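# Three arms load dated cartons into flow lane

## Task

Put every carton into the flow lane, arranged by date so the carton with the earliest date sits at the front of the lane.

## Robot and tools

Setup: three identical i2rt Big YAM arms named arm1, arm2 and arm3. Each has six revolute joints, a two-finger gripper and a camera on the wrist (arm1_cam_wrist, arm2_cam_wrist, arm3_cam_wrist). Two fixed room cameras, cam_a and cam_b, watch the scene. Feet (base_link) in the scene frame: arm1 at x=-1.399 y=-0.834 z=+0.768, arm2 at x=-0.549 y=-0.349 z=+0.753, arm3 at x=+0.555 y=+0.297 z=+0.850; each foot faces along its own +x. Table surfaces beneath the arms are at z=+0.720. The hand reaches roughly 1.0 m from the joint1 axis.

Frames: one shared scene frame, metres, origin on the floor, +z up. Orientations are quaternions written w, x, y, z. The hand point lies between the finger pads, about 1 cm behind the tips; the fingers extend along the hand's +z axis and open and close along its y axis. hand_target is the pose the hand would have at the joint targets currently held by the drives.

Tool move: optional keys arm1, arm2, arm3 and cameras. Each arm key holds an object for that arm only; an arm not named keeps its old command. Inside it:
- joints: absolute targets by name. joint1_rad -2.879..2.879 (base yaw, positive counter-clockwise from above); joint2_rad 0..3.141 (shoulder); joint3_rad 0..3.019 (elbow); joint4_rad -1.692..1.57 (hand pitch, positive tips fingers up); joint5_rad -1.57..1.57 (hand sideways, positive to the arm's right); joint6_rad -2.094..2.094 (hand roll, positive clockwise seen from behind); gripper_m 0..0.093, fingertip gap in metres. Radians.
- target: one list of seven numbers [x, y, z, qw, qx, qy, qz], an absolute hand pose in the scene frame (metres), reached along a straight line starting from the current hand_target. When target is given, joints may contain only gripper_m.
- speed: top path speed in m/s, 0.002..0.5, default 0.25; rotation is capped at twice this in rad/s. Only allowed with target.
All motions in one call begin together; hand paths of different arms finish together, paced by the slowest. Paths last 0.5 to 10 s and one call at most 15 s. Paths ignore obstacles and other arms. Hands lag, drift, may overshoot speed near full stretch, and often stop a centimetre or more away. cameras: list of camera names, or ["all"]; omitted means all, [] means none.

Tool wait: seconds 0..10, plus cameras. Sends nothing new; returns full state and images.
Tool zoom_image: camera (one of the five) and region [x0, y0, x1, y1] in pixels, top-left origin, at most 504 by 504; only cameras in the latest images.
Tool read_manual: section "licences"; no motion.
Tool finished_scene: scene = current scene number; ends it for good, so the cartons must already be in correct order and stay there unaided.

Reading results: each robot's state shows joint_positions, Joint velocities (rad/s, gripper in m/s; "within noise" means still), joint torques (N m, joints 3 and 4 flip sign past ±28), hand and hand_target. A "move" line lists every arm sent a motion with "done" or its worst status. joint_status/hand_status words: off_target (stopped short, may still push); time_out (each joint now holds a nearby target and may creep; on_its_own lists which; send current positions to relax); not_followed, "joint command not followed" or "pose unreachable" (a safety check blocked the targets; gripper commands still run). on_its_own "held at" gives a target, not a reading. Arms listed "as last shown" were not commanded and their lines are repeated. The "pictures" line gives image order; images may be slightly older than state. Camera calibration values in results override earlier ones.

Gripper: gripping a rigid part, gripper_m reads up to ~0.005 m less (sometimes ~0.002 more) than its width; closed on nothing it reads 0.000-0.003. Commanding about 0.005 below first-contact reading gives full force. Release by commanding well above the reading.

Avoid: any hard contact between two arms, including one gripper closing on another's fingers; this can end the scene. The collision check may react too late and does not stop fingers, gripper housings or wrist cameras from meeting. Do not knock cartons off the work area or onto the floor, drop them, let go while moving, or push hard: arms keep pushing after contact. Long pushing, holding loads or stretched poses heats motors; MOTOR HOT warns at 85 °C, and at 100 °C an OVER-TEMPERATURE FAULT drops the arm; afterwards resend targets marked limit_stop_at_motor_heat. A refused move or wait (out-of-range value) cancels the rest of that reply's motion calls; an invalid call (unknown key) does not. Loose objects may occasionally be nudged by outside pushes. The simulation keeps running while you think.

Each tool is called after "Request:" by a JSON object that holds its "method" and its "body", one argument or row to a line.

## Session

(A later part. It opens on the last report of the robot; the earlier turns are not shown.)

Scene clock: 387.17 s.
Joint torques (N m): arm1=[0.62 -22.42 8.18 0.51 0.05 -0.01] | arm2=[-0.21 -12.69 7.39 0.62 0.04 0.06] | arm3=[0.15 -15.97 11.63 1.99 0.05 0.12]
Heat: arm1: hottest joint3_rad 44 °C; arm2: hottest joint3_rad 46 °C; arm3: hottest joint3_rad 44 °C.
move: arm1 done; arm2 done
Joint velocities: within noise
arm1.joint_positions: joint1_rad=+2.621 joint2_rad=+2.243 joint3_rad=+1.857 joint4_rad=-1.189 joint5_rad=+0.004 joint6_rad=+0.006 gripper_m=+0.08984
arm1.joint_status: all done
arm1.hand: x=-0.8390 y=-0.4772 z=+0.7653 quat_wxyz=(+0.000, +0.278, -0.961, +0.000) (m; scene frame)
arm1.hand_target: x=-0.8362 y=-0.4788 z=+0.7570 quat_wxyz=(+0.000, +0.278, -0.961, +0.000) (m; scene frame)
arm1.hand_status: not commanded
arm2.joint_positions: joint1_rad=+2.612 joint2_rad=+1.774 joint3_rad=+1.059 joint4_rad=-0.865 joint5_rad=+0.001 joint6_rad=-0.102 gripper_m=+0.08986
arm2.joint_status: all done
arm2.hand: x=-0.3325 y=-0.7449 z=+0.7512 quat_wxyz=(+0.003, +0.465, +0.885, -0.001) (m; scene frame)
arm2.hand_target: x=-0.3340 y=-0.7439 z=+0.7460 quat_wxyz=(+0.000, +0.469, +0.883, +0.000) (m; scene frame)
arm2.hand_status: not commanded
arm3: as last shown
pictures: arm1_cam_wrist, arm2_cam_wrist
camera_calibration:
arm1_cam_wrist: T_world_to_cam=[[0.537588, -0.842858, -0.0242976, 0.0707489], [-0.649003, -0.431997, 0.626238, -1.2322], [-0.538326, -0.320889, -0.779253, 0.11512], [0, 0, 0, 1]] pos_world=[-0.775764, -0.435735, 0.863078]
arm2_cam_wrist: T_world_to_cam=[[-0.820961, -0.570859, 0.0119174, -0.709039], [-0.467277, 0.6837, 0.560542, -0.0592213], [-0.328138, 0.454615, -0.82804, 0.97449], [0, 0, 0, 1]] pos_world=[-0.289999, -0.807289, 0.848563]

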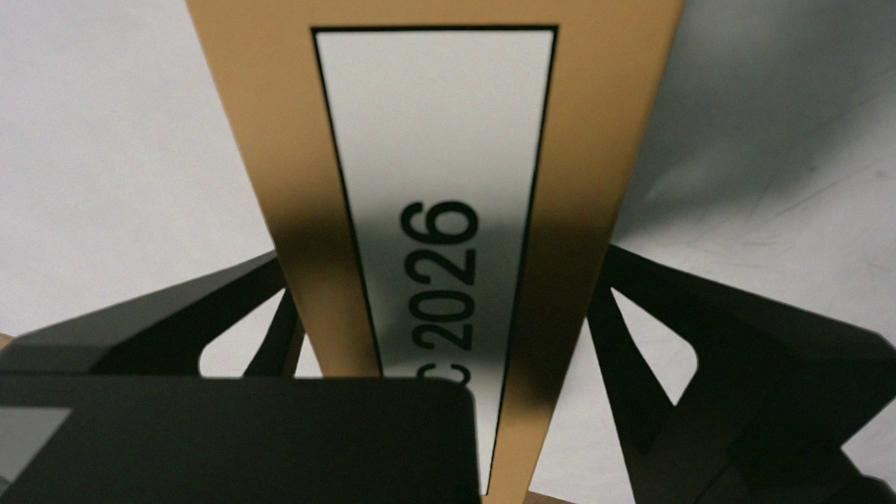

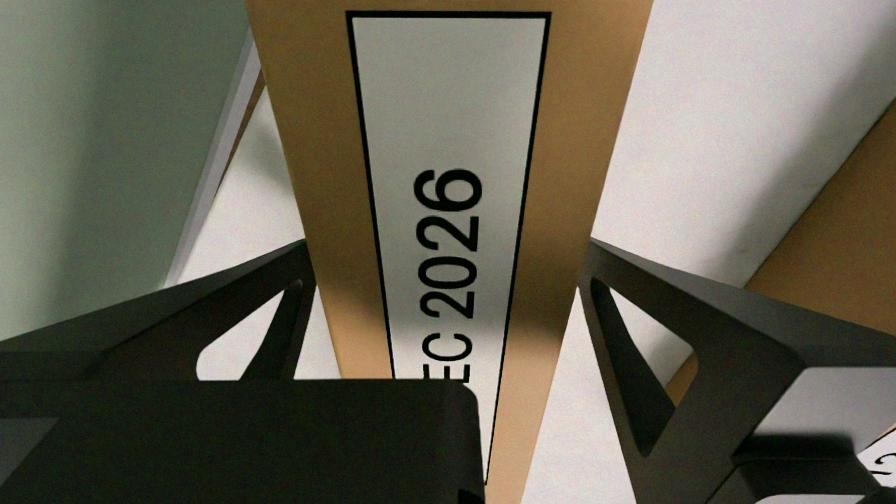

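Request:
{"method": "move", "body": {
  "arm1": {"target": [-0.838, -0.4788, 0.92, 0, 0.2781, -0.9605, 0], "speed": 0.25},
  "arm2": {"target": [-0.334, -0.744, 0.93, 0, 0.46947, 0.88295, 0], "speed": 0.25},
  "cameras": ["arm1_cam_wrist", "arm2_cam_wrist"]
}}

Scene clock: 393.27 s.
Joint torques (N m): arm1=[0.73 -22.59 12.71 -0.35 0.06 0.01] | arm2=[-0.15 -10.64 14.01 -0.21 0.03 0.07] | arm3=[0.21 -15.97 11.69 1.91 0.07 0.13]
Heat: arm1: hottest joint3_rad 44 °C; arm2: hottest joint3_rad 46 °C; arm3: hottest joint3_rad 44 °C.
move: arm1 off_target; arm2 off_target
Joint velocities: within noise
arm1.joint_positions: joint1_rad=+2.621 joint2_rad=+2.126 joint3_rad=+2.043 joint4_rad=-1.518 joint5_rad=+0.004 joint6_rad=+0.006 gripper_m=+0.08992
arm1.joint_status: not commanded
arm1.hand: x=-0.8490 y=-0.4841 z=+0.9097 quat_wxyz=(+0.012, +0.278, -0.960, +0.004) (m; scene frame)
arm1.hand_target: x=-0.8385 y=-0.4793 z=+0.9202 quat_wxyz=(-0.001, +0.278, -0.961, +0.000) (m; scene frame)
arm1.hand_status: off_target (0.016 m and 1.5 deg from the pose sent, 0.155 m and 0.1 deg at the start)
arm2.joint_positions: joint1_rad=+2.612 joint2_rad=+1.544 joint3_rad=+1.256 joint4_rad=-1.328 joint5_rad=+0.001 joint6_rad=-0.102 gripper_m=+0.08994
arm2.joint_status: not commanded
arm2.hand: x=-0.3417 y=-0.7289 z=+0.9163 quat_wxyz=(-0.012, +0.465, +0.885, +0.009) (m; scene frame)
arm2.hand_target: x=-0.3344 y=-0.7432 z=+0.9300 quat_wxyz=(+0.000, +0.469, +0.883, +0.000) (m; scene frame)
arm2.hand_status: off_target (0.022 m and 1.8 deg from the pose sent, 0.179 m and 0.6 deg at the start)
arm3.joint_positions: joint1_rad=+0.973 joint2_rad=+1.419 joint3_rad=+1.079 joint4_rad=-0.548 joint5_rad=+0.000 joint6_rad=-0.007 gripper_m=+0.09402
arm3.joint_status: not commanded
arm3.hand: x=+0.6828 y=-0.2343 z=+1.0474 quat_wxyz=(-0.264, -0.580, -0.742, +0.207) (m; scene frame)
arm3.hand_target: x=+0.6836 y=-0.2371 z=+1.0499 quat_wxyz=(-0.269, -0.581, -0.739, +0.211) (m; scene frame)
arm3.hand_status: not commanded
pictures: arm1_cam_wrist, arm2_cam_wrist
camera_calibration:
arm1_cam_wrist: T_world_to_cam=[[0.537162, -0.843133, -0.0241651, 0.0730924], [-0.634648, -0.422875, 0.646838, -1.33424], [-0.555589, -0.332121, -0.762245, 0.184446], [0, 0, 0, 1]] pos_world=[-0.78356, -0.441333, 1.0054]
arm2_cam_wrist: T_world_to_cam=[[-0.820765, -0.571209, 0.00811299, -0.706218], [-0.457259, 0.665412, 0.590035, -0.203903], [-0.342431, 0.48057, -0.807337, 1.09587], [0, 0, 0, 1]] pos_world=[-0.297614, -0.794363, 1.01078]

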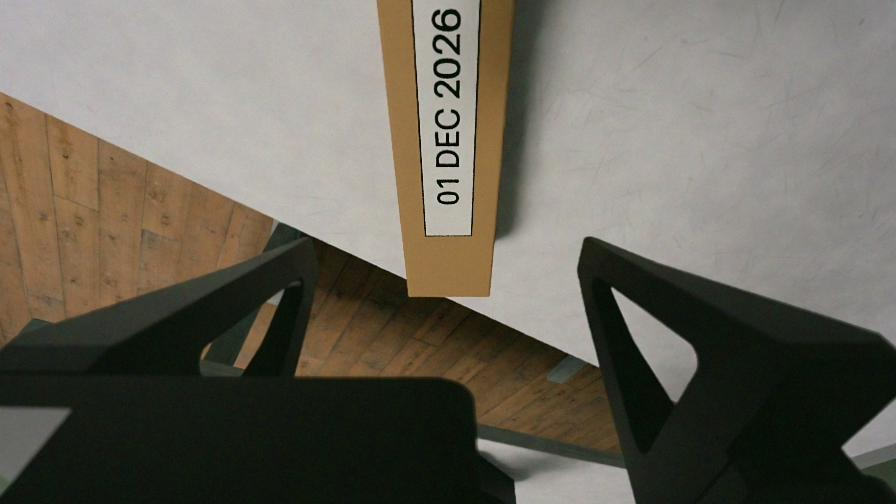

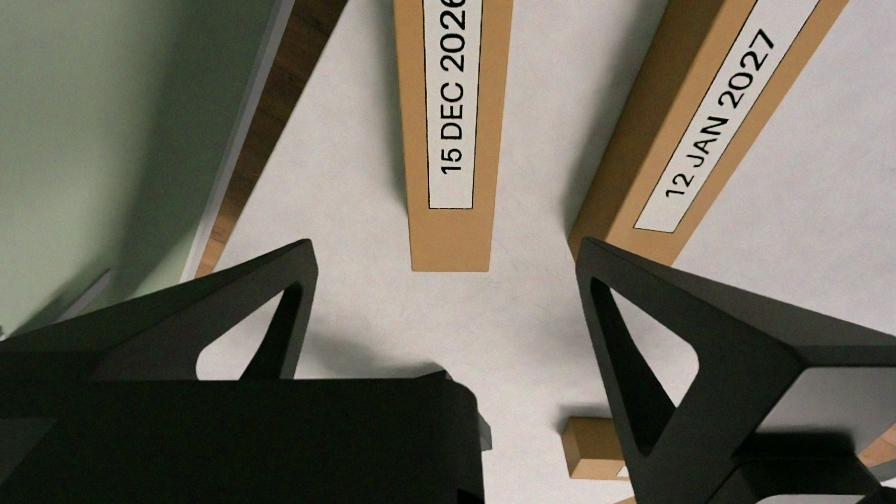

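Request:
{"method": "move", "body": {
  "arm1": {"joints": {"joint1_rad": 0.9, "joint2_rad": 1.6, "joint3_rad": 1.6, "joint4_rad": -1.5}},
  "arm3": {"joints": {"joint1_rad": -0.29, "joint2_rad": 0.508, "joint3_rad": 0.909, "joint4_rad": -1.187}},
  "cameras": []
}}

Request:
{"method": "move", "body": {
  "arm2": {"joints": {"joint1_rad": 0.954, "joint2_rad": 1.19, "joint3_rad": 0.967, "joint4_rad": -1.347, "joint5_rad": 0.0, "joint6_rad": -0.148}},
  "cameras": ["arm2_cam_wrist", "arm3_cam_wrist", "cam_a"]
}}

Scene clock: 404.50 s.
Joint torques (N m): arm1=[0.62 -16.56 9.39 0.21 0.09 0.02] | arm2=[-0.15 -10.87 13.71 -0.13 0.03 0.07] | arm3=[-0.73 -0.56 11.82 1.26 0.04 0.12]
Heat: arm1: hottest joint3_rad 45 °C; arm2: hottest joint3_rad 47 °C; arm3: hottest joint3_rad 44 °C.
move: arm1 done; arm3 done
Joint velocities: within noise
arm1.joint_positions: joint1_rad=+0.905 joint2_rad=+1.605 joint3_rad=+1.595 joint4_rad=-1.499 joint5_rad=+0.004 joint6_rad=+0.005 gripper_m=+0.08995
arm1.joint_status: all done
arm1.hand: x=-1.1949 y=-1.2913 z=+1.0232 quat_wxyz=(-0.024, -0.545, -0.838, +0.015) (m; scene frame)
arm1.hand_target: x=-1.1967 y=-1.2926 z=+1.0274 quat_wxyz=(-0.028, -0.546, -0.837, +0.018) (m; scene frame)
arm1.hand_status: not commanded
arm2: as last shown
arm2.hand: x=-0.3418 y=-0.7288 z=+0.9163 quat_wxyz=(-0.012, +0.465, +0.885, +0.009) (m; scene frame)
arm3.joint_positions: joint1_rad=-0.279 joint2_rad=+0.514 joint3_rad=+0.909 joint4_rad=-1.178 joint5_rad=+0.000 joint6_rad=-0.006 gripper_m=+0.09402
arm3.joint_status: all done
arm3.hand: x=+0.3395 y=+0.1642 z=+1.1989 quat_wxyz=(-0.105, -0.887, -0.257, +0.368) (m; scene frame)
arm3.hand_target: x=+0.3405 y=+0.1682 z=+1.1990 quat_wxyz=(-0.103, -0.890, -0.249, +0.368) (m; scene frame)
arm3.hand_status: not commanded
pictures: none
No camera images: "cameras" was empty.

Scene clock: 406.73 s.
Joint torques (N m): arm1=[0.38 -16.56 9.39 0.2 0.06 0.01] | arm2=[-0.62 -6.71 8.79 0.02 -0.07 -0.12] | arm3=[-0.91 -0.62 11.86 1.18 0.05 0.12]
Heat: arm1: hottest joint2_rad 44 °C; arm2: hottest joint3_rad 47 °C; arm3: hottest joint3_rad 44 °C.
move: arm2 done
Joint velocities: within noise
arm1, arm3: as last shown
arm2.joint_positions: joint1_rad=+0.963 joint2_rad=+1.193 joint3_rad=+0.982 joint4_rad=-1.339 joint5_rad=+0.001 joint6_rad=-0.137 gripper_m=+0.08996
arm2.joint_status: all done
arm2.hand: x=-0.8456 y=-0.4796 z=+0.9334 quat_wxyz=(+0.008, +0.961, +0.277, -0.007) (m; scene frame)
arm2.hand_target: x=-0.8405 y=-0.4742 z=+0.9289 quat_wxyz=(+0.007, +0.961, +0.278, +0.002) (m; scene frame)
arm2.hand_status: not commanded
pictures: arm2_cam_wrist, arm3_cam_wrist, cam_a
camera_calibration:
arm2_cam_wrist: T_world_to_cam=[[-0.536026, 0.8442, 0.0016196, -0.0518858], [0.705131, 0.446667, 0.550708, 0.304473], [0.464185, 0.296336, -0.834696, 1.43662], [0, 0, 0, 1]] pos_world=[-0.909364, -0.517919, 1.03155]
arm3_cam_wrist: T_world_to_cam=[[-0.524997, 0.851051, -0.00949397, 0.0507597], [0.842519, 0.518088, -0.147469, -0.192397], [-0.120585, -0.0854197, -0.989021, 1.36377], [0, 0, 0, 1]] pos_world=[0.353197, 0.172972, 1.32091]

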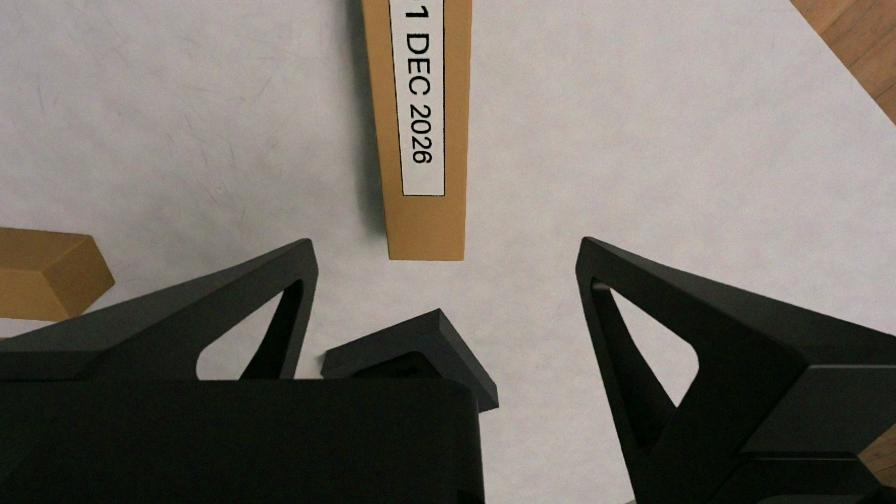

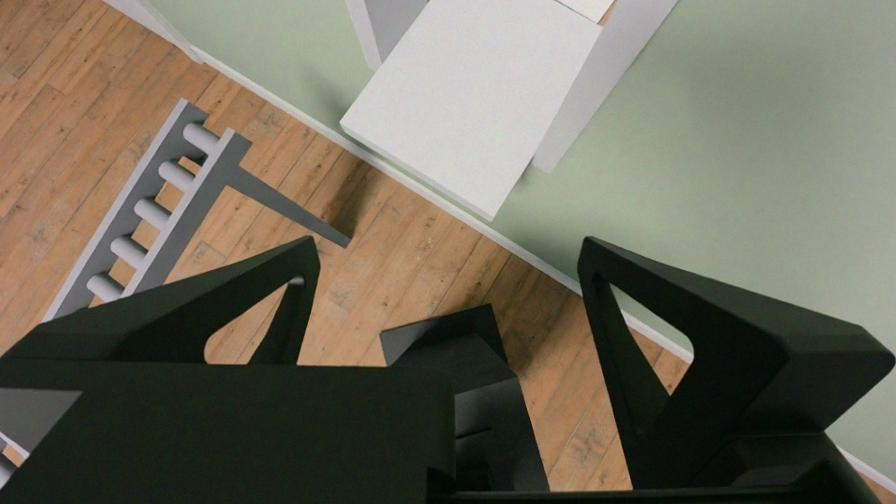

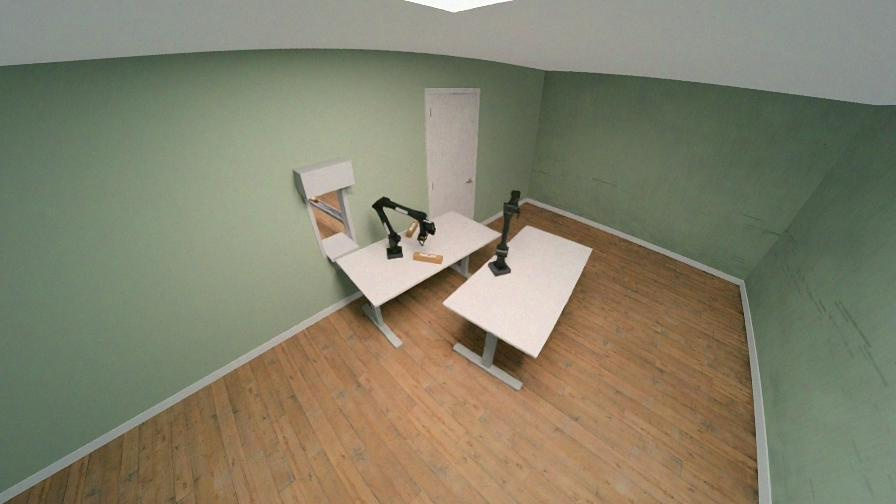

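Request:
{"method": "move", "body": {
  "arm2": {"target": [-0.8596, -0.5033, 0.748, 0, 0.9608, 0.2773, 0], "speed": 0.25},
  "cameras": ["arm2_cam_wrist"]
}}

Scene clock: 422.27 s.
Joint torques (N m): arm1=[0.38 -16.44 9.37 0.2 0.06 0.01] | arm2=[0.79 -7.77 7.05 0.72 0.05 0.1] | arm3=[-0.67 -0.5 11.78 1.21 0.04 0.12]
Heat: arm1: hottest joint3_rad 43 °C; arm2: hottest joint3_rad 46 °C; arm3: hottest joint3_rad 42 °C.
move: arm2 done
Joint velocities: within noise
arm1, arm3: as last shown
arm2.joint_positions: joint1_rad=+0.996 joint2_rad=+1.519 joint3_rad=+0.755 joint4_rad=-0.795 joint5_rad=+0.012 joint6_rad=-0.105 gripper_m=+0.08996
arm2.joint_status: not commanded
arm2.hand: x=-0.8628 y=-0.5006 z=+0.7540 quat_wxyz=(+0.002, +0.961, +0.277, -0.004) (m; scene frame)
arm2.hand_target: x=-0.8594 y=-0.5031 z=+0.7481 quat_wxyz=(+0.000, +0.961, +0.277, +0.000) (m; scene frame)
arm2.hand_status: done (0.007 m and 0.5 deg from the pose sent, 0.187 m and 1.2 deg at the start)
pictures: arm2_cam_wrist
camera_calibration:
arm2_cam_wrist: T_world_to_cam=[[-0.536319, 0.843932, 0.0118196, -0.0510688], [0.703897, 0.439512, 0.557995, 0.41458], [0.465715, 0.307583, -0.82976, 1.30434], [0, 0, 0, 1]] pos_world=[-0.926662, -0.540308, 0.851561]

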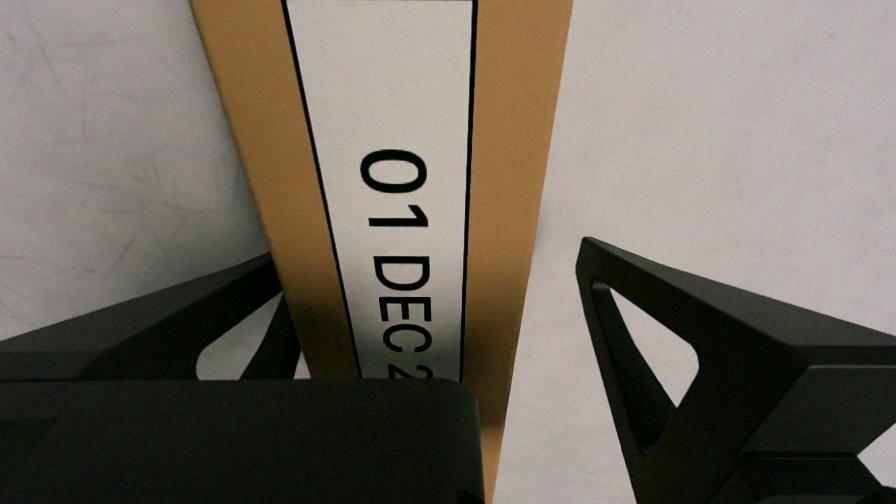

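Request:
{"method": "move", "body": {
  "arm2": {"joints": {"gripper_m": 0.053}},
  "cameras": []
}}

Request:
{"method": "move", "body": {
  "arm2": {"target": [-0.8594, -0.5031, 0.91, 0, 0.9608, 0.2773, 0], "speed": 0.25},
  "cameras": ["arm2_cam_wrist"]
}}

Scene clock: 433.40 s.
Joint torques (N m): arm1=[0.38 -16.56 9.39 0.2 0.06 0.02] | arm2=[0.38 -7.82 7.06 0.77 0.1 0.07] | arm3=[-0.62 -0.44 11.81 1.25 0.03 0.11]
Heat: arm1: hottest joint2_rad 42 °C; arm2: hottest joint3_rad 46 °C; arm3: hottest joint3_rad 42 °C.
move: arm2 off_target
Joint velocities: within noise
arm1, arm3: as last shown
arm2.joint_positions: joint1_rad=+1.002 joint2_rad=+1.519 joint3_rad=+0.755 joint4_rad=-0.794 joint5_rad=+0.011 joint6_rad=-0.102 gripper_m=+0.06085
arm2.joint_status: gripper_m off_target (ended at +0.06087, target +0.05300)
arm2.hand: x=-0.8619 y=-0.5026 z=+0.7541 quat_wxyz=(+0.002, +0.960, +0.279, -0.004) (m; scene frame)
arm2.hand_target: x=-0.8594 y=-0.5032 z=+0.7481 quat_wxyz=(+0.000, +0.961, +0.277, +0.000) (m; scene frame)
arm2.hand_status: not commanded
pictures: none
No camera images: "cameras" was empty.

Scene clock: 434.90 s.
Joint torques (N m): arm1=[0.32 -16.62 9.37 0.21 0.07 0.01] | arm2=[0.62 -7.36 14.52 -0.24 0.02 0.09] | arm3=[-0.62 -0.62 11.82 1.24 0.03 0.12]
Heat: arm1: hottest joint2_rad 42 °C; arm2: hottest joint3_rad 46 °C; arm3: hottest joint3_rad 42 °C.
move: arm2 off_target
Joint velocities: within noise
arm1, arm3: as last shown
arm2.joint_positions: joint1_rad=+1.005 joint2_rad=+1.280 joint3_rad=+0.925 joint4_rad=-1.269 joint5_rad=+0.012 joint6_rad=-0.098 gripper_m=+0.06085
arm2.joint_status: not commanded
arm2.hand: x=-0.8402 y=-0.4906 z=+0.8868 quat_wxyz=(-0.004, +0.960, +0.279, +0.027) (m; scene frame)
arm2.hand_target: x=-0.8581 y=-0.5026 z=+0.9100 quat_wxyz=(+0.000, +0.961, +0.277, +0.000) (m; scene frame)
arm2.hand_status: off_target (0.033 m and 3.2 deg from the pose sent, 0.156 m and 0.6 deg at the start)
pictures: arm2_cam_wrist
camera_calibration:
arm2_cam_wrist: T_world_to_cam=[[-0.539776, 0.841792, 0.00520041, -0.0470611], [0.668974, 0.425195, 0.609657, 0.238095], [0.510994, 0.332558, -0.792648, 1.41829], [0, 0, 0, 1]] pos_world=[-0.909418, -0.533283, 0.97929]

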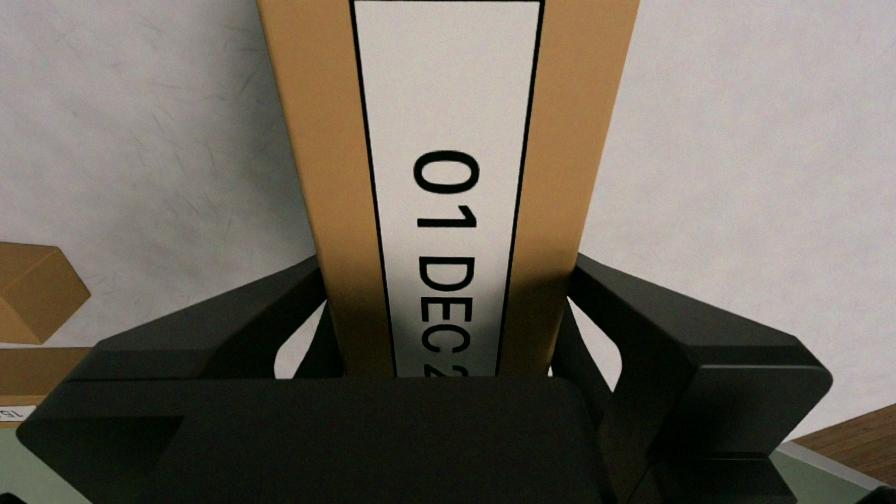

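Request:
{"method": "move", "body": {
  "arm2": {"joints": {"joint1_rad": -1.652, "joint2_rad": 1.49, "joint3_rad": 1.275, "joint4_rad": -1.30, "joint5_rad": 0.0, "joint6_rad": 0.951}},
  "cameras": ["arm2_cam_wrist", "arm3_cam_wrist", "cam_a"]
}}

Scene clock: 446.97 s.
Joint torques (N m): arm1=[0.32 -16.56 9.37 0.2 0.07 0.02] | arm2=[-0.15 -12.75 13.23 -0.13 0 0.08] | arm3=[-0.56 -0.5 11.78 1.18 0.05 0.13]
Heat: arm1: hottest joint3_rad 42 °C; arm2: hottest joint3_rad 47 °C; arm3: hottest joint3_rad 41 °C.
move: arm2 done
Joint velocities: within noise
arm1, arm3: as last shown
arm2.joint_positions: joint1_rad=-1.651 joint2_rad=+1.504 joint3_rad=+1.229 joint4_rad=-1.292 joint5_rad=+0.002 joint6_rad=+0.942 gripper_m=+0.06086
arm2.joint_status: all done
arm2.hand: x=-0.2981 y=+0.0048 z=+0.9148 quat_wxyz=(-0.007, +0.005, -1.000, +0.005) (m; scene frame)
arm2.hand_target: x=-0.2907 y=+0.0154 z=+0.9378 quat_wxyz=(-0.021, +0.000, -1.000, -0.017) (m; scene frame)
arm2.hand_status: not commanded
pictures: arm2_cam_wrist, arm3_cam_wrist, cam_a
camera_calibration:
arm2_cam_wrist: T_world_to_cam=[[0.0139021, -0.999659, 0.0220831, -0.0131867], [-0.83233, 0.000669312, 0.55428, -0.747144], [-0.554106, -0.0260861, -0.832037, 0.719014], [0, 0, 0, 1]] pos_world=[-0.223277, 0.00607413, 1.01266]
arm3_cam_wrist: T_world_to_cam=[[-0.524997, 0.851051, -0.00949397, 0.0507597], [0.842519, 0.518088, -0.147469, -0.192397], [-0.120585, -0.0854197, -0.989021, 1.36377], [0, 0, 0, 1]] pos_world=[0.353197, 0.172972, 1.32091]

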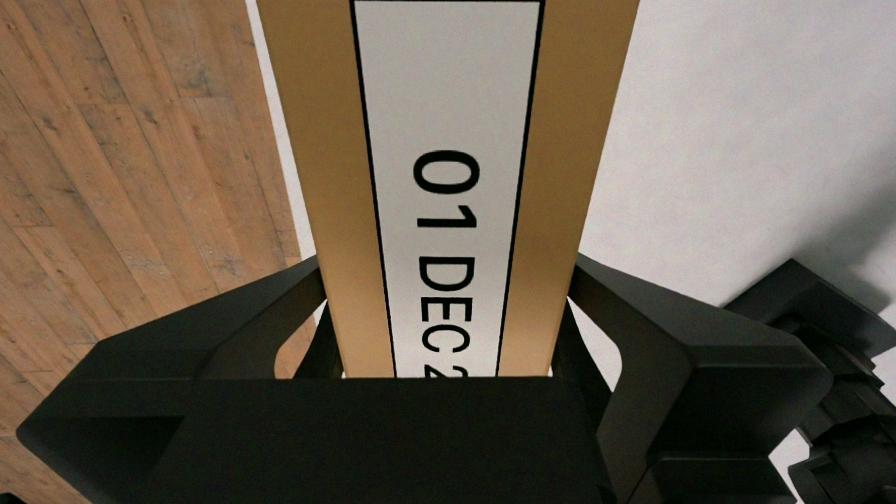

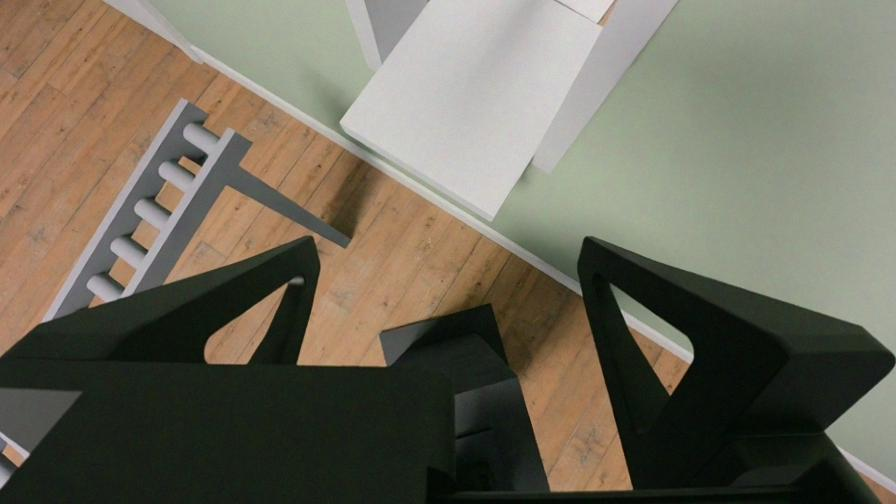

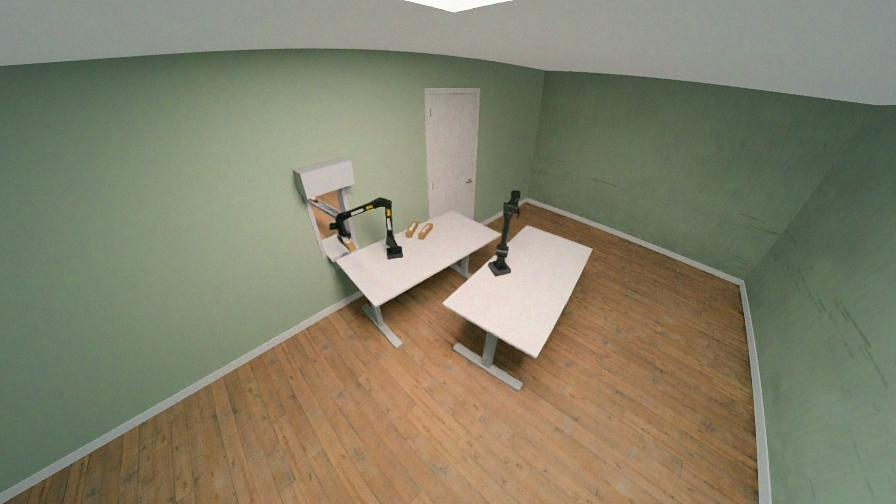

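Request:
{"method": "move", "body": {
  "arm2": {"target": [0.012, 0.008, 0.85, 0, 0, 1, 0], "speed": 0.25},
  "cameras": ["arm2_cam_wrist", "arm3_cam_wrist"]
}}

Scene clock: 451.60 s.
Joint torques (N m): arm1=[0.38 -16.56 9.37 0.18 0.07 0.02] | arm2=[-0.09 -20.07 15.28 -0.28 -0.07 -0.11] | arm3=[-0.73 -0.5 11.81 1.2 0.03 0.13]
Heat: arm1: hottest joint3_rad 42 °C; arm2: hottest joint3_rad 48 °C; arm3: hottest joint3_rad 41 °C.
move: arm2 off_target
Joint velocities: within noise
arm1, arm3: as last shown
arm2.joint_positions: joint1_rad=-2.042 joint2_rad=+2.146 joint3_rad=+1.906 joint4_rad=-1.385 joint5_rad=-0.012 joint6_rad=+0.573 gripper_m=+0.06086
arm2.joint_status: not commanded
arm2.hand: x=-0.0060 y=-0.0055 z=+0.8291 quat_wxyz=(+0.021, -0.007, -1.000, +0.015) (m; scene frame)
arm2.hand_target: x=+0.0105 y=+0.0071 z=+0.8504 quat_wxyz=(-0.001, +0.000, -1.000, +0.000) (m; scene frame)
arm2.hand_status: off_target (0.031 m and 3.1 deg from the pose sent, 0.317 m and 1.1 deg at the start)
pictures: arm2_cam_wrist, arm3_cam_wrist
camera_calibration:
arm2_cam_wrist: T_world_to_cam=[[-0.00751084, -0.999035, 0.0432838, -0.0434036], [-0.79955, 0.0319955, 0.599747, -0.493821], [-0.600553, -0.0301029, -0.799018, 0.781656], [0, 0, 0, 1]] pos_world=[0.0742653, -0.00403156, 0.922604]
arm3_cam_wrist: T_world_to_cam=[[-0.524997, 0.851051, -0.00949397, 0.0507597], [0.842519, 0.518088, -0.147469, -0.192397], [-0.120585, -0.0854197, -0.989021, 1.36377], [0, 0, 0, 1]] pos_world=[0.353197, 0.172972, 1.32091]

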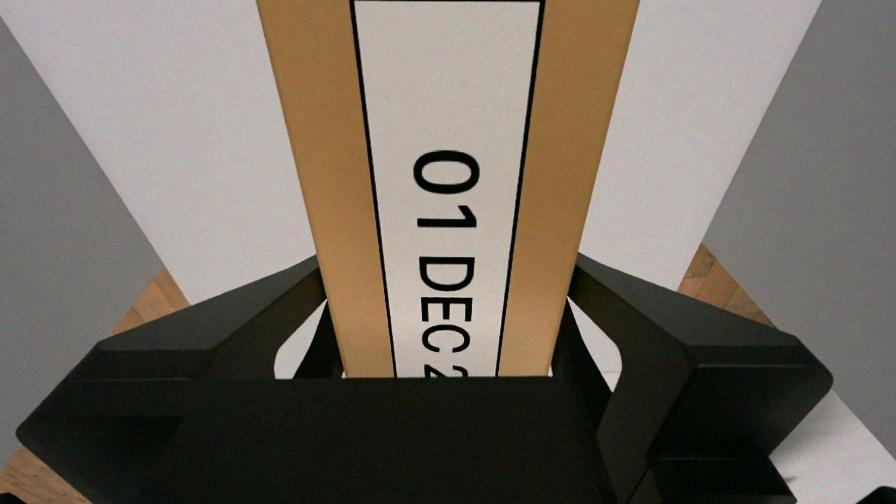

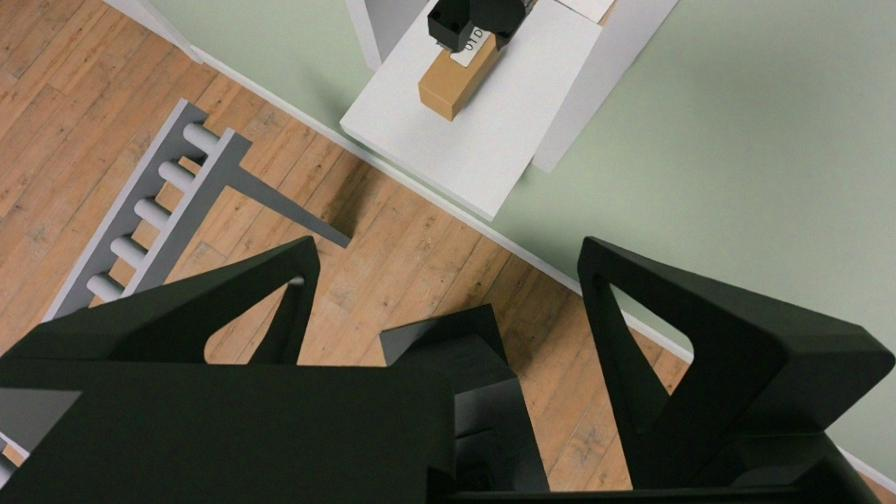

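Request:
{"method": "move", "body": {
  "arm2": {"target": [0.012, 0.012, 0.772, 0, 0, 1, 0], "speed": 0.1},
  "cameras": ["arm2_cam_wrist", "arm3_cam_wrist"]
}}

Scene clock: 457.07 s.
Joint torques (N m): arm1=[0.38 -16.56 9.37 0.21 0.06 0.01] | arm2=[0.32 -20.95 9.21 0.61 -0.08 -0.1] | arm3=[-0.62 -0.5 11.78 1.18 0.04 0.12]
Heat: arm1: hottest joint3_rad 42 °C; arm2: hottest joint3_rad 49 °C; arm3: hottest joint3_rad 41 °C.
move: arm2 off_target
Joint velocities: within noise
arm1, arm3: as last shown
arm2.joint_positions: joint1_rad=-2.042 joint2_rad=+2.215 joint3_rad=+1.896 joint4_rad=-1.245 joint5_rad=-0.012 joint6_rad=+0.573 gripper_m=+0.06086
arm2.joint_status: not commanded
arm2.hand: x=+0.0161 y=+0.0074 z=+0.7810 quat_wxyz=(-0.004, -0.006, -1.000, -0.001) (m; scene frame)
arm2.hand_target: x=+0.0119 y=+0.0118 z=+0.7721 quat_wxyz=(+0.000, +0.000, -1.000, +0.000) (m; scene frame)
arm2.hand_status: off_target (0.011 m and 0.9 deg from the pose sent, 0.063 m and 3.1 deg at the start)
pictures: arm2_cam_wrist, arm3_cam_wrist
camera_calibration:
arm2_cam_wrist: T_world_to_cam=[[-0.00807055, -0.99991, 0.0107587, -0.0028215], [-0.829646, 0.0127018, 0.558145, -0.414686], [-0.558232, -0.00442137, -0.829673, 0.779916], [0, 0, 0, 1]] pos_world=[0.0913083, 0.00589429, 0.878561]
arm3_cam_wrist: T_world_to_cam=[[-0.524997, 0.851051, -0.00949397, 0.0507597], [0.842519, 0.518088, -0.147469, -0.192397], [-0.120585, -0.0854197, -0.989021, 1.36377], [0, 0, 0, 1]] pos_world=[0.353197, 0.172972, 1.32091]

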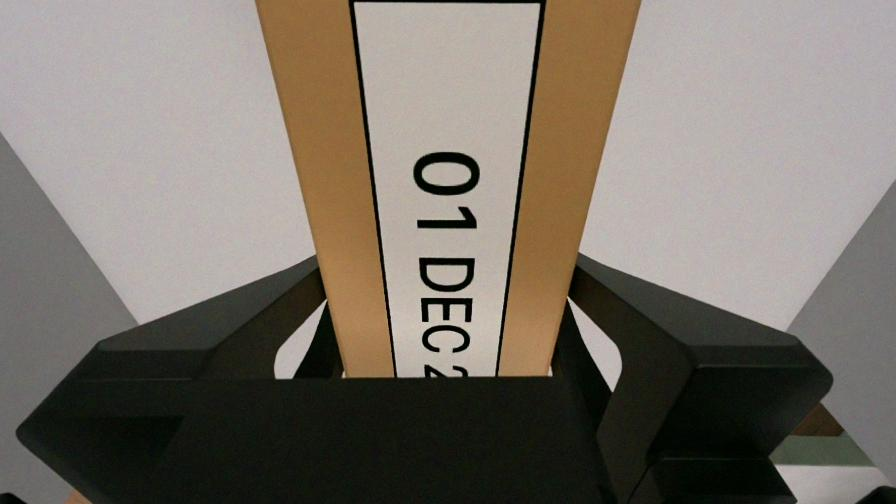

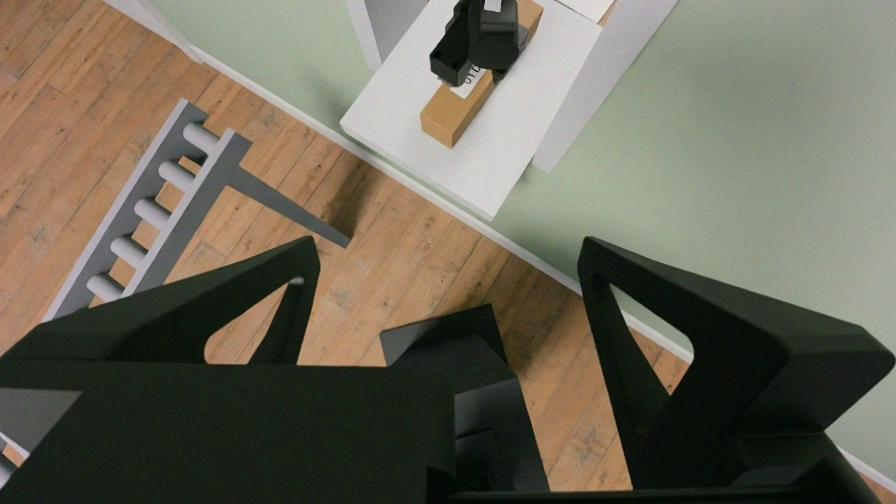

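Request:
{"method": "move", "body": {
  "arm2": {"joints": {"gripper_m": 0.09}},
  "cameras": []
}}

Request:
{"method": "move", "body": {
  "arm2": {"target": [-0.02, 0.008, 0.88, 0, 0, 1, 0], "speed": 0.25},
  "cameras": ["arm2_cam_wrist", "arm3_cam_wrist"]
}}

Scene clock: 459.87 s.
Joint torques (N m): arm1=[0.44 -16.56 9.37 0.2 0.06 0.02] | arm2=[0.38 -21.36 9.1 0.59 -0.05 -0.05] | arm3=[-0.56 -0.73 11.85 1.21 0.04 0.14]
Heat: arm1: hottest joint3_rad 42 °C; arm2: hottest joint3_rad 49 °C; arm3: hottest joint3_rad 41 °C.
move: arm2 done
Joint velocities: within noise
arm1.joint_positions: joint1_rad=+0.905 joint2_rad=+1.605 joint3_rad=+1.595 joint4_rad=-1.499 joint5_rad=+0.004 joint6_rad=+0.005 gripper_m=+0.08995
arm1.joint_status: not commanded
arm1.hand: x=-1.1949 y=-1.2913 z=+1.0232 quat_wxyz=(-0.024, -0.545, -0.838, +0.015) (m; scene frame)
arm1.hand_target: x=-1.1967 y=-1.2926 z=+1.0274 quat_wxyz=(-0.028, -0.546, -0.837, +0.018) (m; scene frame)
arm1.hand_status: not commanded
arm2.joint_positions: joint1_rad=-2.042 joint2_rad=+2.215 joint3_rad=+1.896 joint4_rad=-1.245 joint5_rad=-0.013 joint6_rad=+0.573 gripper_m=+0.08986
arm2.joint_status: all done
arm2.hand: x=+0.0160 y=+0.0076 z=+0.7810 quat_wxyz=(-0.004, -0.006, -1.000, -0.002) (m; scene frame)
arm2.hand_target: x=+0.0119 y=+0.0119 z=+0.7721 quat_wxyz=(+0.000, +0.000, -1.000, +0.000) (m; scene frame)
arm2.hand_status: not commanded
arm3.joint_positions: joint1_rad=-0.279 joint2_rad=+0.514 joint3_rad=+0.909 joint4_rad=-1.178 joint5_rad=+0.000 joint6_rad=-0.006 gripper_m=+0.09402
arm3.joint_status: not commanded
arm3.hand: x=+0.3395 y=+0.1642 z=+1.1989 quat_wxyz=(-0.105, -0.887, -0.257, +0.368) (m; scene frame)
arm3.hand_target: x=+0.3405 y=+0.1682 z=+1.1990 quat_wxyz=(-0.103, -0.890, -0.249, +0.368) (m; scene frame)
arm3.hand_status: not commanded
pictures: none
No camera images: "cameras" was empty.

Scene clock: 461.10 s.
Joint torques (N m): arm1=[0.38 -16.56 9.37 0.18 0.06 0.01] | arm2=[0.44 -17.85 10.71 -0.12 -0.05 0.08] | arm3=[-0.62 -0.44 11.82 1.24 0.05 0.11]
Heat: arm1: hottest joint3_rad 42 °C; arm2: hottest joint3_rad 49 °C; arm3: hottest joint3_rad 41 °C.
move: arm2 off_target
Joint velocities: within noise
arm1, arm3: as last shown
arm2.joint_positions: joint1_rad=-2.023 joint2_rad=+2.042 joint3_rad=+1.896 joint4_rad=-1.405 joint5_rad=-0.013 joint6_rad=+0.577 gripper_m=+0.08994
arm2.joint_status: not commanded
arm2.hand: x=-0.0177 y=+0.0024 z=+0.8898 quat_wxyz=(-0.009, +0.001, -1.000, -0.005) (m; scene frame)
arm2.hand_target: x=-0.0202 y=+0.0079 z=+0.8801 quat_wxyz=(+0.000, +0.000, -1.000, +0.000) (m; scene frame)
arm2.hand_status: off_target (0.011 m and 1.2 deg from the pose sent, 0.105 m and 0.9 deg at the start)
pictures: arm2_cam_wrist, arm3_cam_wrist
camera_calibration:
arm2_cam_wrist: T_world_to_cam=[[0.00699642, -0.999971, 0.00292038, -0.00208742], [-0.835279, -0.00423843, 0.54981, -0.496022], [-0.549782, -0.00628604, -0.835284, 0.856388], [0, 0, 0, 1]] pos_world=[0.0565244, 0.00119357, 0.988052]
arm3_cam_wrist: T_world_to_cam=[[-0.524997, 0.851051, -0.00949397, 0.0507597], [0.842519, 0.518088, -0.147469, -0.192397], [-0.120585, -0.0854197, -0.989021, 1.36377], [0, 0, 0, 1]] pos_world=[0.353197, 0.172972, 1.32091]

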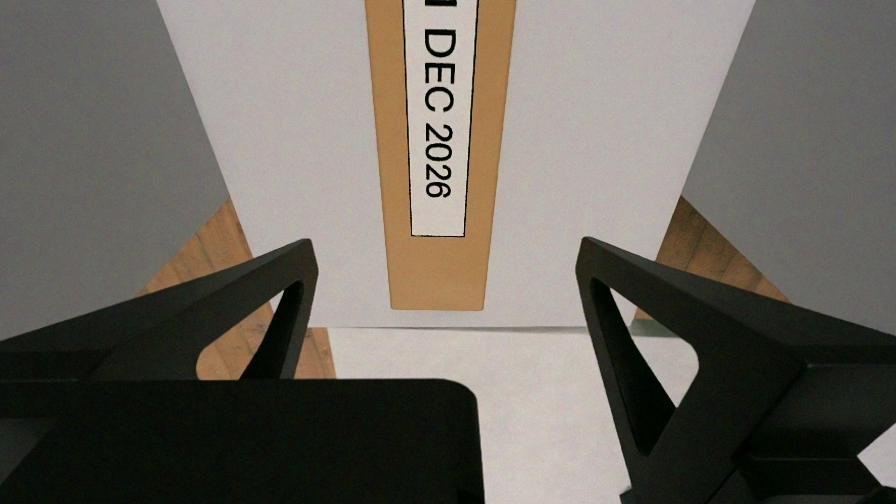

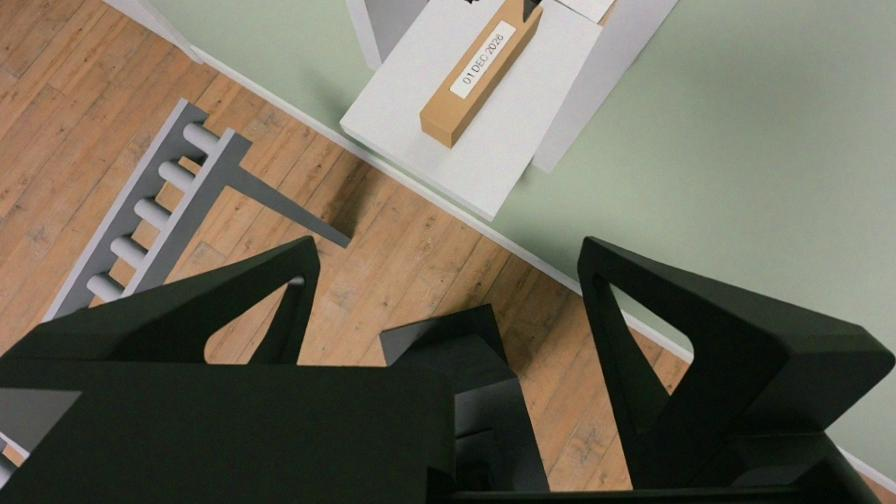

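Request:
{"method": "move", "body": {
  "arm2": {"target": [-0.30, 0.0, 0.90, 0, 0, 1, 0], "speed": 0.3},
  "cameras": ["arm3_cam_wrist"]
}}

Scene clock: 506.47 s.
Joint torques (N m): arm1=[0.38 -16.44 9.37 0.21 0.07 0.01] | arm2=[0.21 -11.46 8.44 0.7 0.12 0.04] | arm3=[-0.67 -0.62 11.79 1.2 0.04 0.12]
Heat: arm1: hottest joint3_rad 42 °C; arm2: hottest joint3_rad 48 °C; arm3: hottest joint3_rad 41 °C.
move: arm2 done
Joint velocities: within noise
arm1, arm3: as last shown
arm2.joint_positions: joint1_rad=-1.665 joint2_rad=+1.504 joint3_rad=+1.203 joint4_rad=-1.261 joint5_rad=-0.016 joint6_rad=+0.931 gripper_m=+0.08994
arm2.joint_status: not commanded
arm2.hand: x=-0.2967 y=+0.0014 z=+0.9051 quat_wxyz=(-0.001, +0.003, -1.000, -0.002) (m; scene frame)
arm2.hand_target: x=-0.2999 y=-0.0001 z=+0.9001 quat_wxyz=(+0.000, +0.000, -1.000, +0.000) (m; scene frame)
arm2.hand_status: done (0.006 m and 0.5 deg from the pose sent, 0.283 m and 1.2 deg at the start)
pictures: arm3_cam_wrist
camera_calibration:
arm3_cam_wrist: T_world_to_cam=[[-0.524997, 0.851051, -0.00949397, 0.0507597], [0.842519, 0.518088, -0.147469, -0.192397], [-0.120585, -0.0854197, -0.989021, 1.36377], [0, 0, 0, 1]] pos_world=[0.353197, 0.172972, 1.32091]

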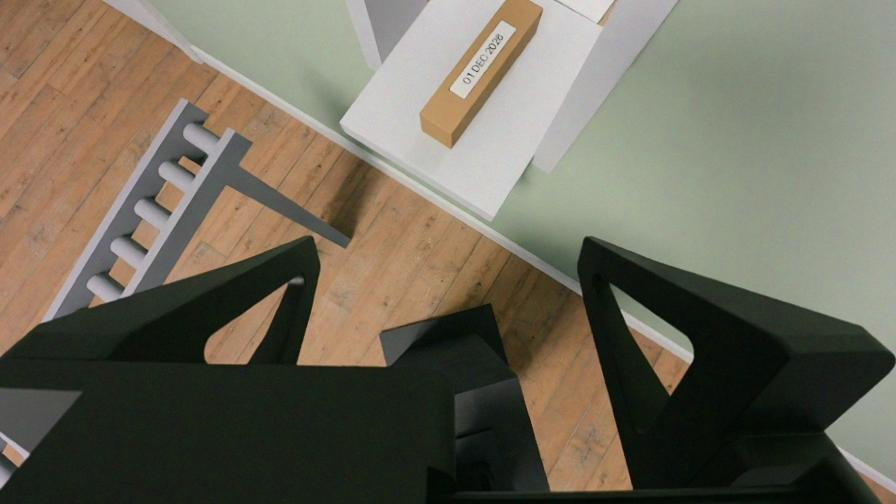

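Request:
{"method": "zoom_image", "body": {
  "camera": "arm3_cam_wrist",
  "region": [340, 0, 620, 170]
}}

Scaled by 1.800 from the camera's 896x504 image, which has a finer 1280x720 frame.

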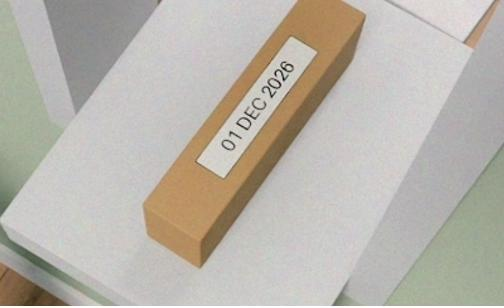

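Request:
{"method": "move", "body": {
  "arm3": {"joints": {"joint1_rad": 0.005, "joint2_rad": 1.48, "joint3_rad": 0.936, "joint4_rad": -1.026, "joint5_rad": 0, "joint6_rad": 0.84, "gripper_m": 0.09}},
  "arm2": {"joints": {"joint1_rad": 2.609, "joint2_rad": 1.553, "joint3_rad": 1.269, "joint4_rad": -1.286, "joint5_rad": 0, "joint6_rad": -0.093, "gripper_m": 0.09}},
  "cameras": ["arm3_cam_wrist", "arm2_cam_wrist"]
}}

Scene clock: 536.73 s.
Joint torques (N m): arm1=[0.38 -16.56 9.36 0.21 0.07 0.02] | arm2=[0.09 -12.57 10.67 -0.06 0.02 -0.11] | arm3=[1.03 -12.4 11.73 0.61 0.09 0.15]
Heat: arm1: hottest joint3_rad 42 °C; arm2: hottest joint3_rad 48 °C; arm3: hottest joint3_rad 42 °C.
move: arm2 done; arm3 done
Joint velocities: within noise
arm1: as last shown
arm2.joint_positions: joint1_rad=+2.607 joint2_rad=+1.557 joint3_rad=+1.256 joint4_rad=-1.278 joint5_rad=-0.001 joint6_rad=-0.084 gripper_m=+0.09003
arm2.joint_status: all done
arm2.hand: x=-0.3373 y=-0.7408 z=+0.9105 quat_wxyz=(+0.004, +0.475, +0.880, +0.000) (m; scene frame)
arm2.hand_target: x=-0.3354 y=-0.7424 z=+0.9170 quat_wxyz=(+0.007, +0.470, +0.883, -0.003) (m; scene frame)
arm2.hand_status: not commanded
arm3.joint_positions: joint1_rad=-0.006 joint2_rad=+1.466 joint3_rad=+0.909 joint4_rad=-1.034 joint5_rad=+0.000 joint6_rad=+0.832 gripper_m=+0.09010
arm3.joint_status: all done
arm3.hand: x=+0.3053 y=+0.0255 z=+0.9161 quat_wxyz=(+0.008, -1.000, +0.001, -0.008) (m; scene frame)
arm3.hand_target: x=+0.2993 y=+0.0130 z=+0.9197 quat_wxyz=(+0.000, -1.000, -0.001, -0.001) (m; scene frame)
arm3.hand_status: not commanded
pictures: arm2_cam_wrist, arm3_cam_wrist
camera_calibration:
arm2_cam_wrist: T_world_to_cam=[[-0.83379, -0.551999, 0.00957969, -0.700827], [-0.452964, 0.693912, 0.559741, -0.140347], [-0.315624, 0.462367, -0.828612, 1.11341], [0, 0, 0, 1]] pos_world=[-0.296494, -0.804273, 1.00786]
arm3_cam_wrist: T_world_to_cam=[[0.0171618, 0.999765, 0.0132162, -0.0420177], [0.793474, -0.0216609, 0.608218, -0.797019], [0.608362, 0.0000486156, -0.79366, 0.664319], [0, 0, 0, 1]] pos_world=[0.228988, 0.0247114, 1.01256]

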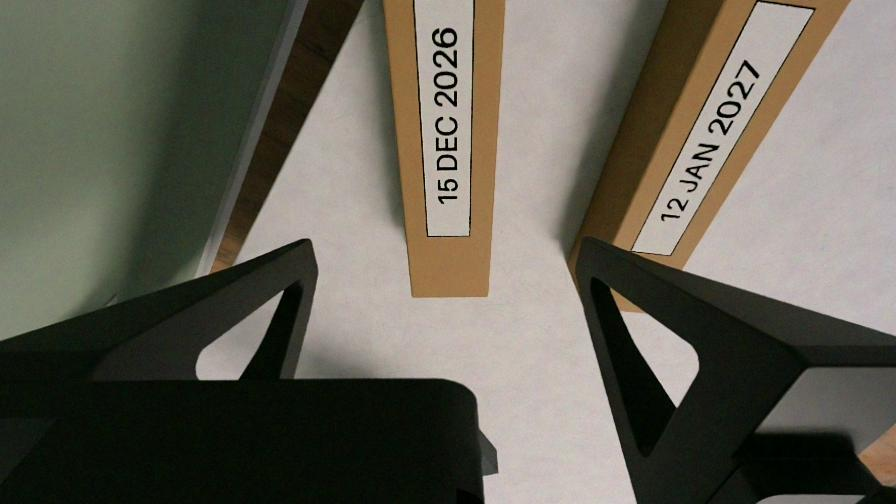

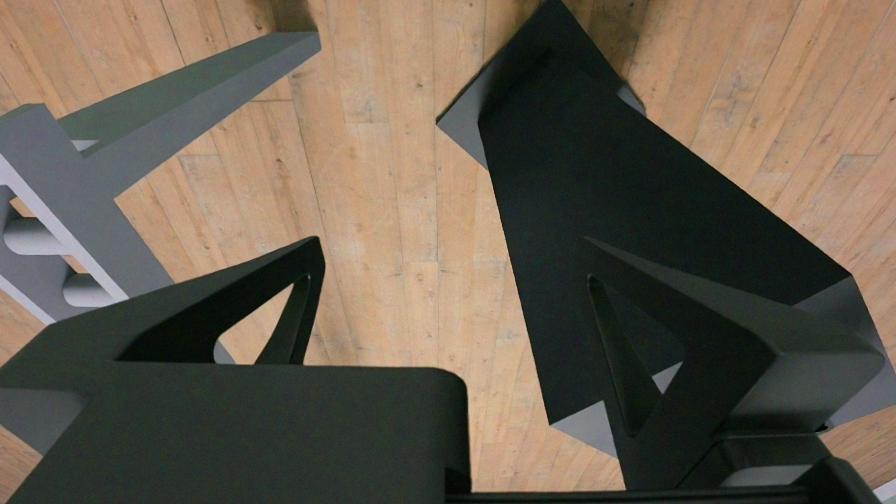

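Request:
{"method": "move", "body": {
  "arm3": {"target": [0.015, 0.004, 0.885, 0, 1, 0, 0], "speed": 0.2},
  "arm2": {"target": [-0.3335, -0.7475, 0.747, 0, 0.4695, 0.8829, 0], "speed": 0.12},
  "cameras": ["arm3_cam_wrist", "arm2_cam_wrist"]
}}

Scene clock: 543.53 s.
Joint torques (N m): arm1=[0.44 -16.56 9.37 0.21 0.07 0.02] | arm2=[-0.03 -12.28 7.12 0.77 0.05 -0.12] | arm3=[-0.26 -22.65 14.17 0.09 0.04 -0.03]
Heat: arm1: hottest joint3_rad 42 °C; arm2: hottest joint3_rad 48 °C; arm3: hottest joint3_rad 42 °C.
move: arm2 off_target; arm3 off_target
Joint velocities: within noise
arm1: as last shown
arm2.joint_positions: joint1_rad=+2.607 joint2_rad=+1.771 joint3_rad=+1.075 joint4_rad=-0.874 joint5_rad=+0.001 joint6_rad=-0.086 gripper_m=+0.09003
arm2.joint_status: not commanded
arm2.hand: x=-0.3315 y=-0.7512 z=+0.7569 quat_wxyz=(+0.007, +0.475, +0.880, -0.003) (m; scene frame)
arm2.hand_target: x=-0.3336 y=-0.7475 z=+0.7472 quat_wxyz=(+0.000, +0.470, +0.883, +0.000) (m; scene frame)
arm2.hand_status: off_target (0.011 m and 1.1 deg from the pose sent, 0.164 m and 0.9 deg at the start)
arm3.joint_positions: joint1_rad=-0.333 joint2_rad=+2.035 joint3_rad=+1.618 joint4_rad=-1.157 joint5_rad=+0.002 joint6_rad=+0.508 gripper_m=+0.09010
arm3.joint_status: not commanded
arm3.hand: x=+0.0282 y=+0.0085 z=+0.8872 quat_wxyz=(+0.002, -1.000, +0.002, -0.002) (m; scene frame)
arm3.hand_target: x=+0.0154 y=+0.0043 z=+0.8850 quat_wxyz=(+0.000, -1.000, +0.000, +0.001) (m; scene frame)
arm3.hand_status: off_target (0.014 m and 0.4 deg from the pose sent, 0.293 m and 1.3 deg at the start)
pictures: arm2_cam_wrist, arm3_cam_wrist
camera_calibration:
arm2_cam_wrist: T_world_to_cam=[[-0.832812, -0.553421, 0.0122131, -0.703009], [-0.455635, 0.697854, 0.552626, -0.0371821], [-0.314358, 0.454669, -0.83334, 0.990982], [0, 0, 0, 1]] pos_world=[-0.290892, -0.813681, 0.854958]
arm3_cam_wrist: T_world_to_cam=[[0.0199455, 0.999801, 0.000935304, -0.0089939], [0.800735, -0.0165344, 0.59879, -0.551881], [0.598686, -0.0111942, -0.800905, 0.816783], [0, 0, 0, 1]] pos_world=[-0.0469071, 0.00901035, 0.984635]

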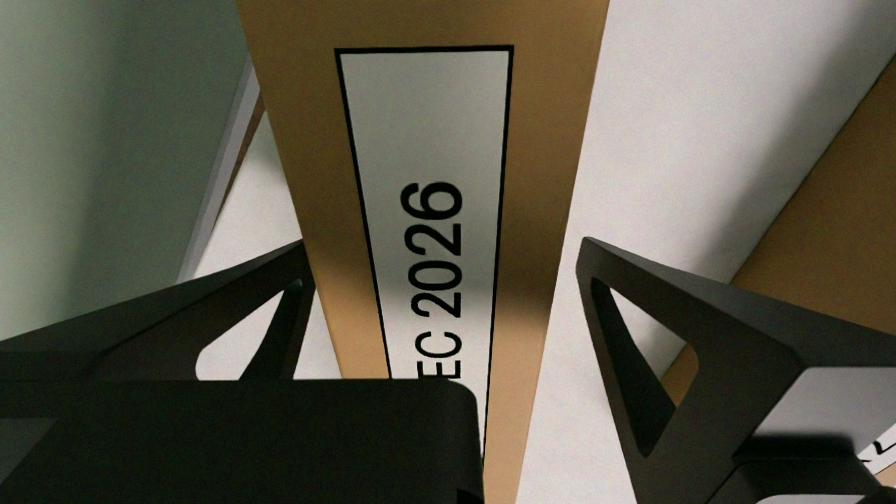

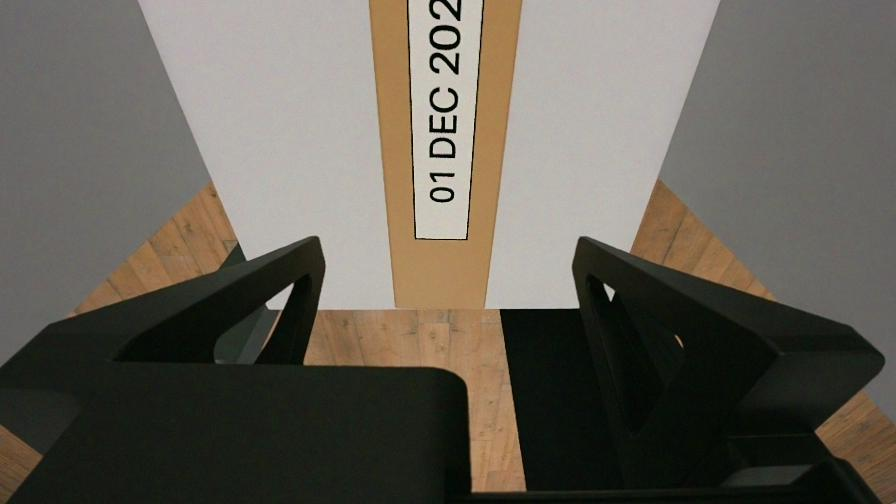

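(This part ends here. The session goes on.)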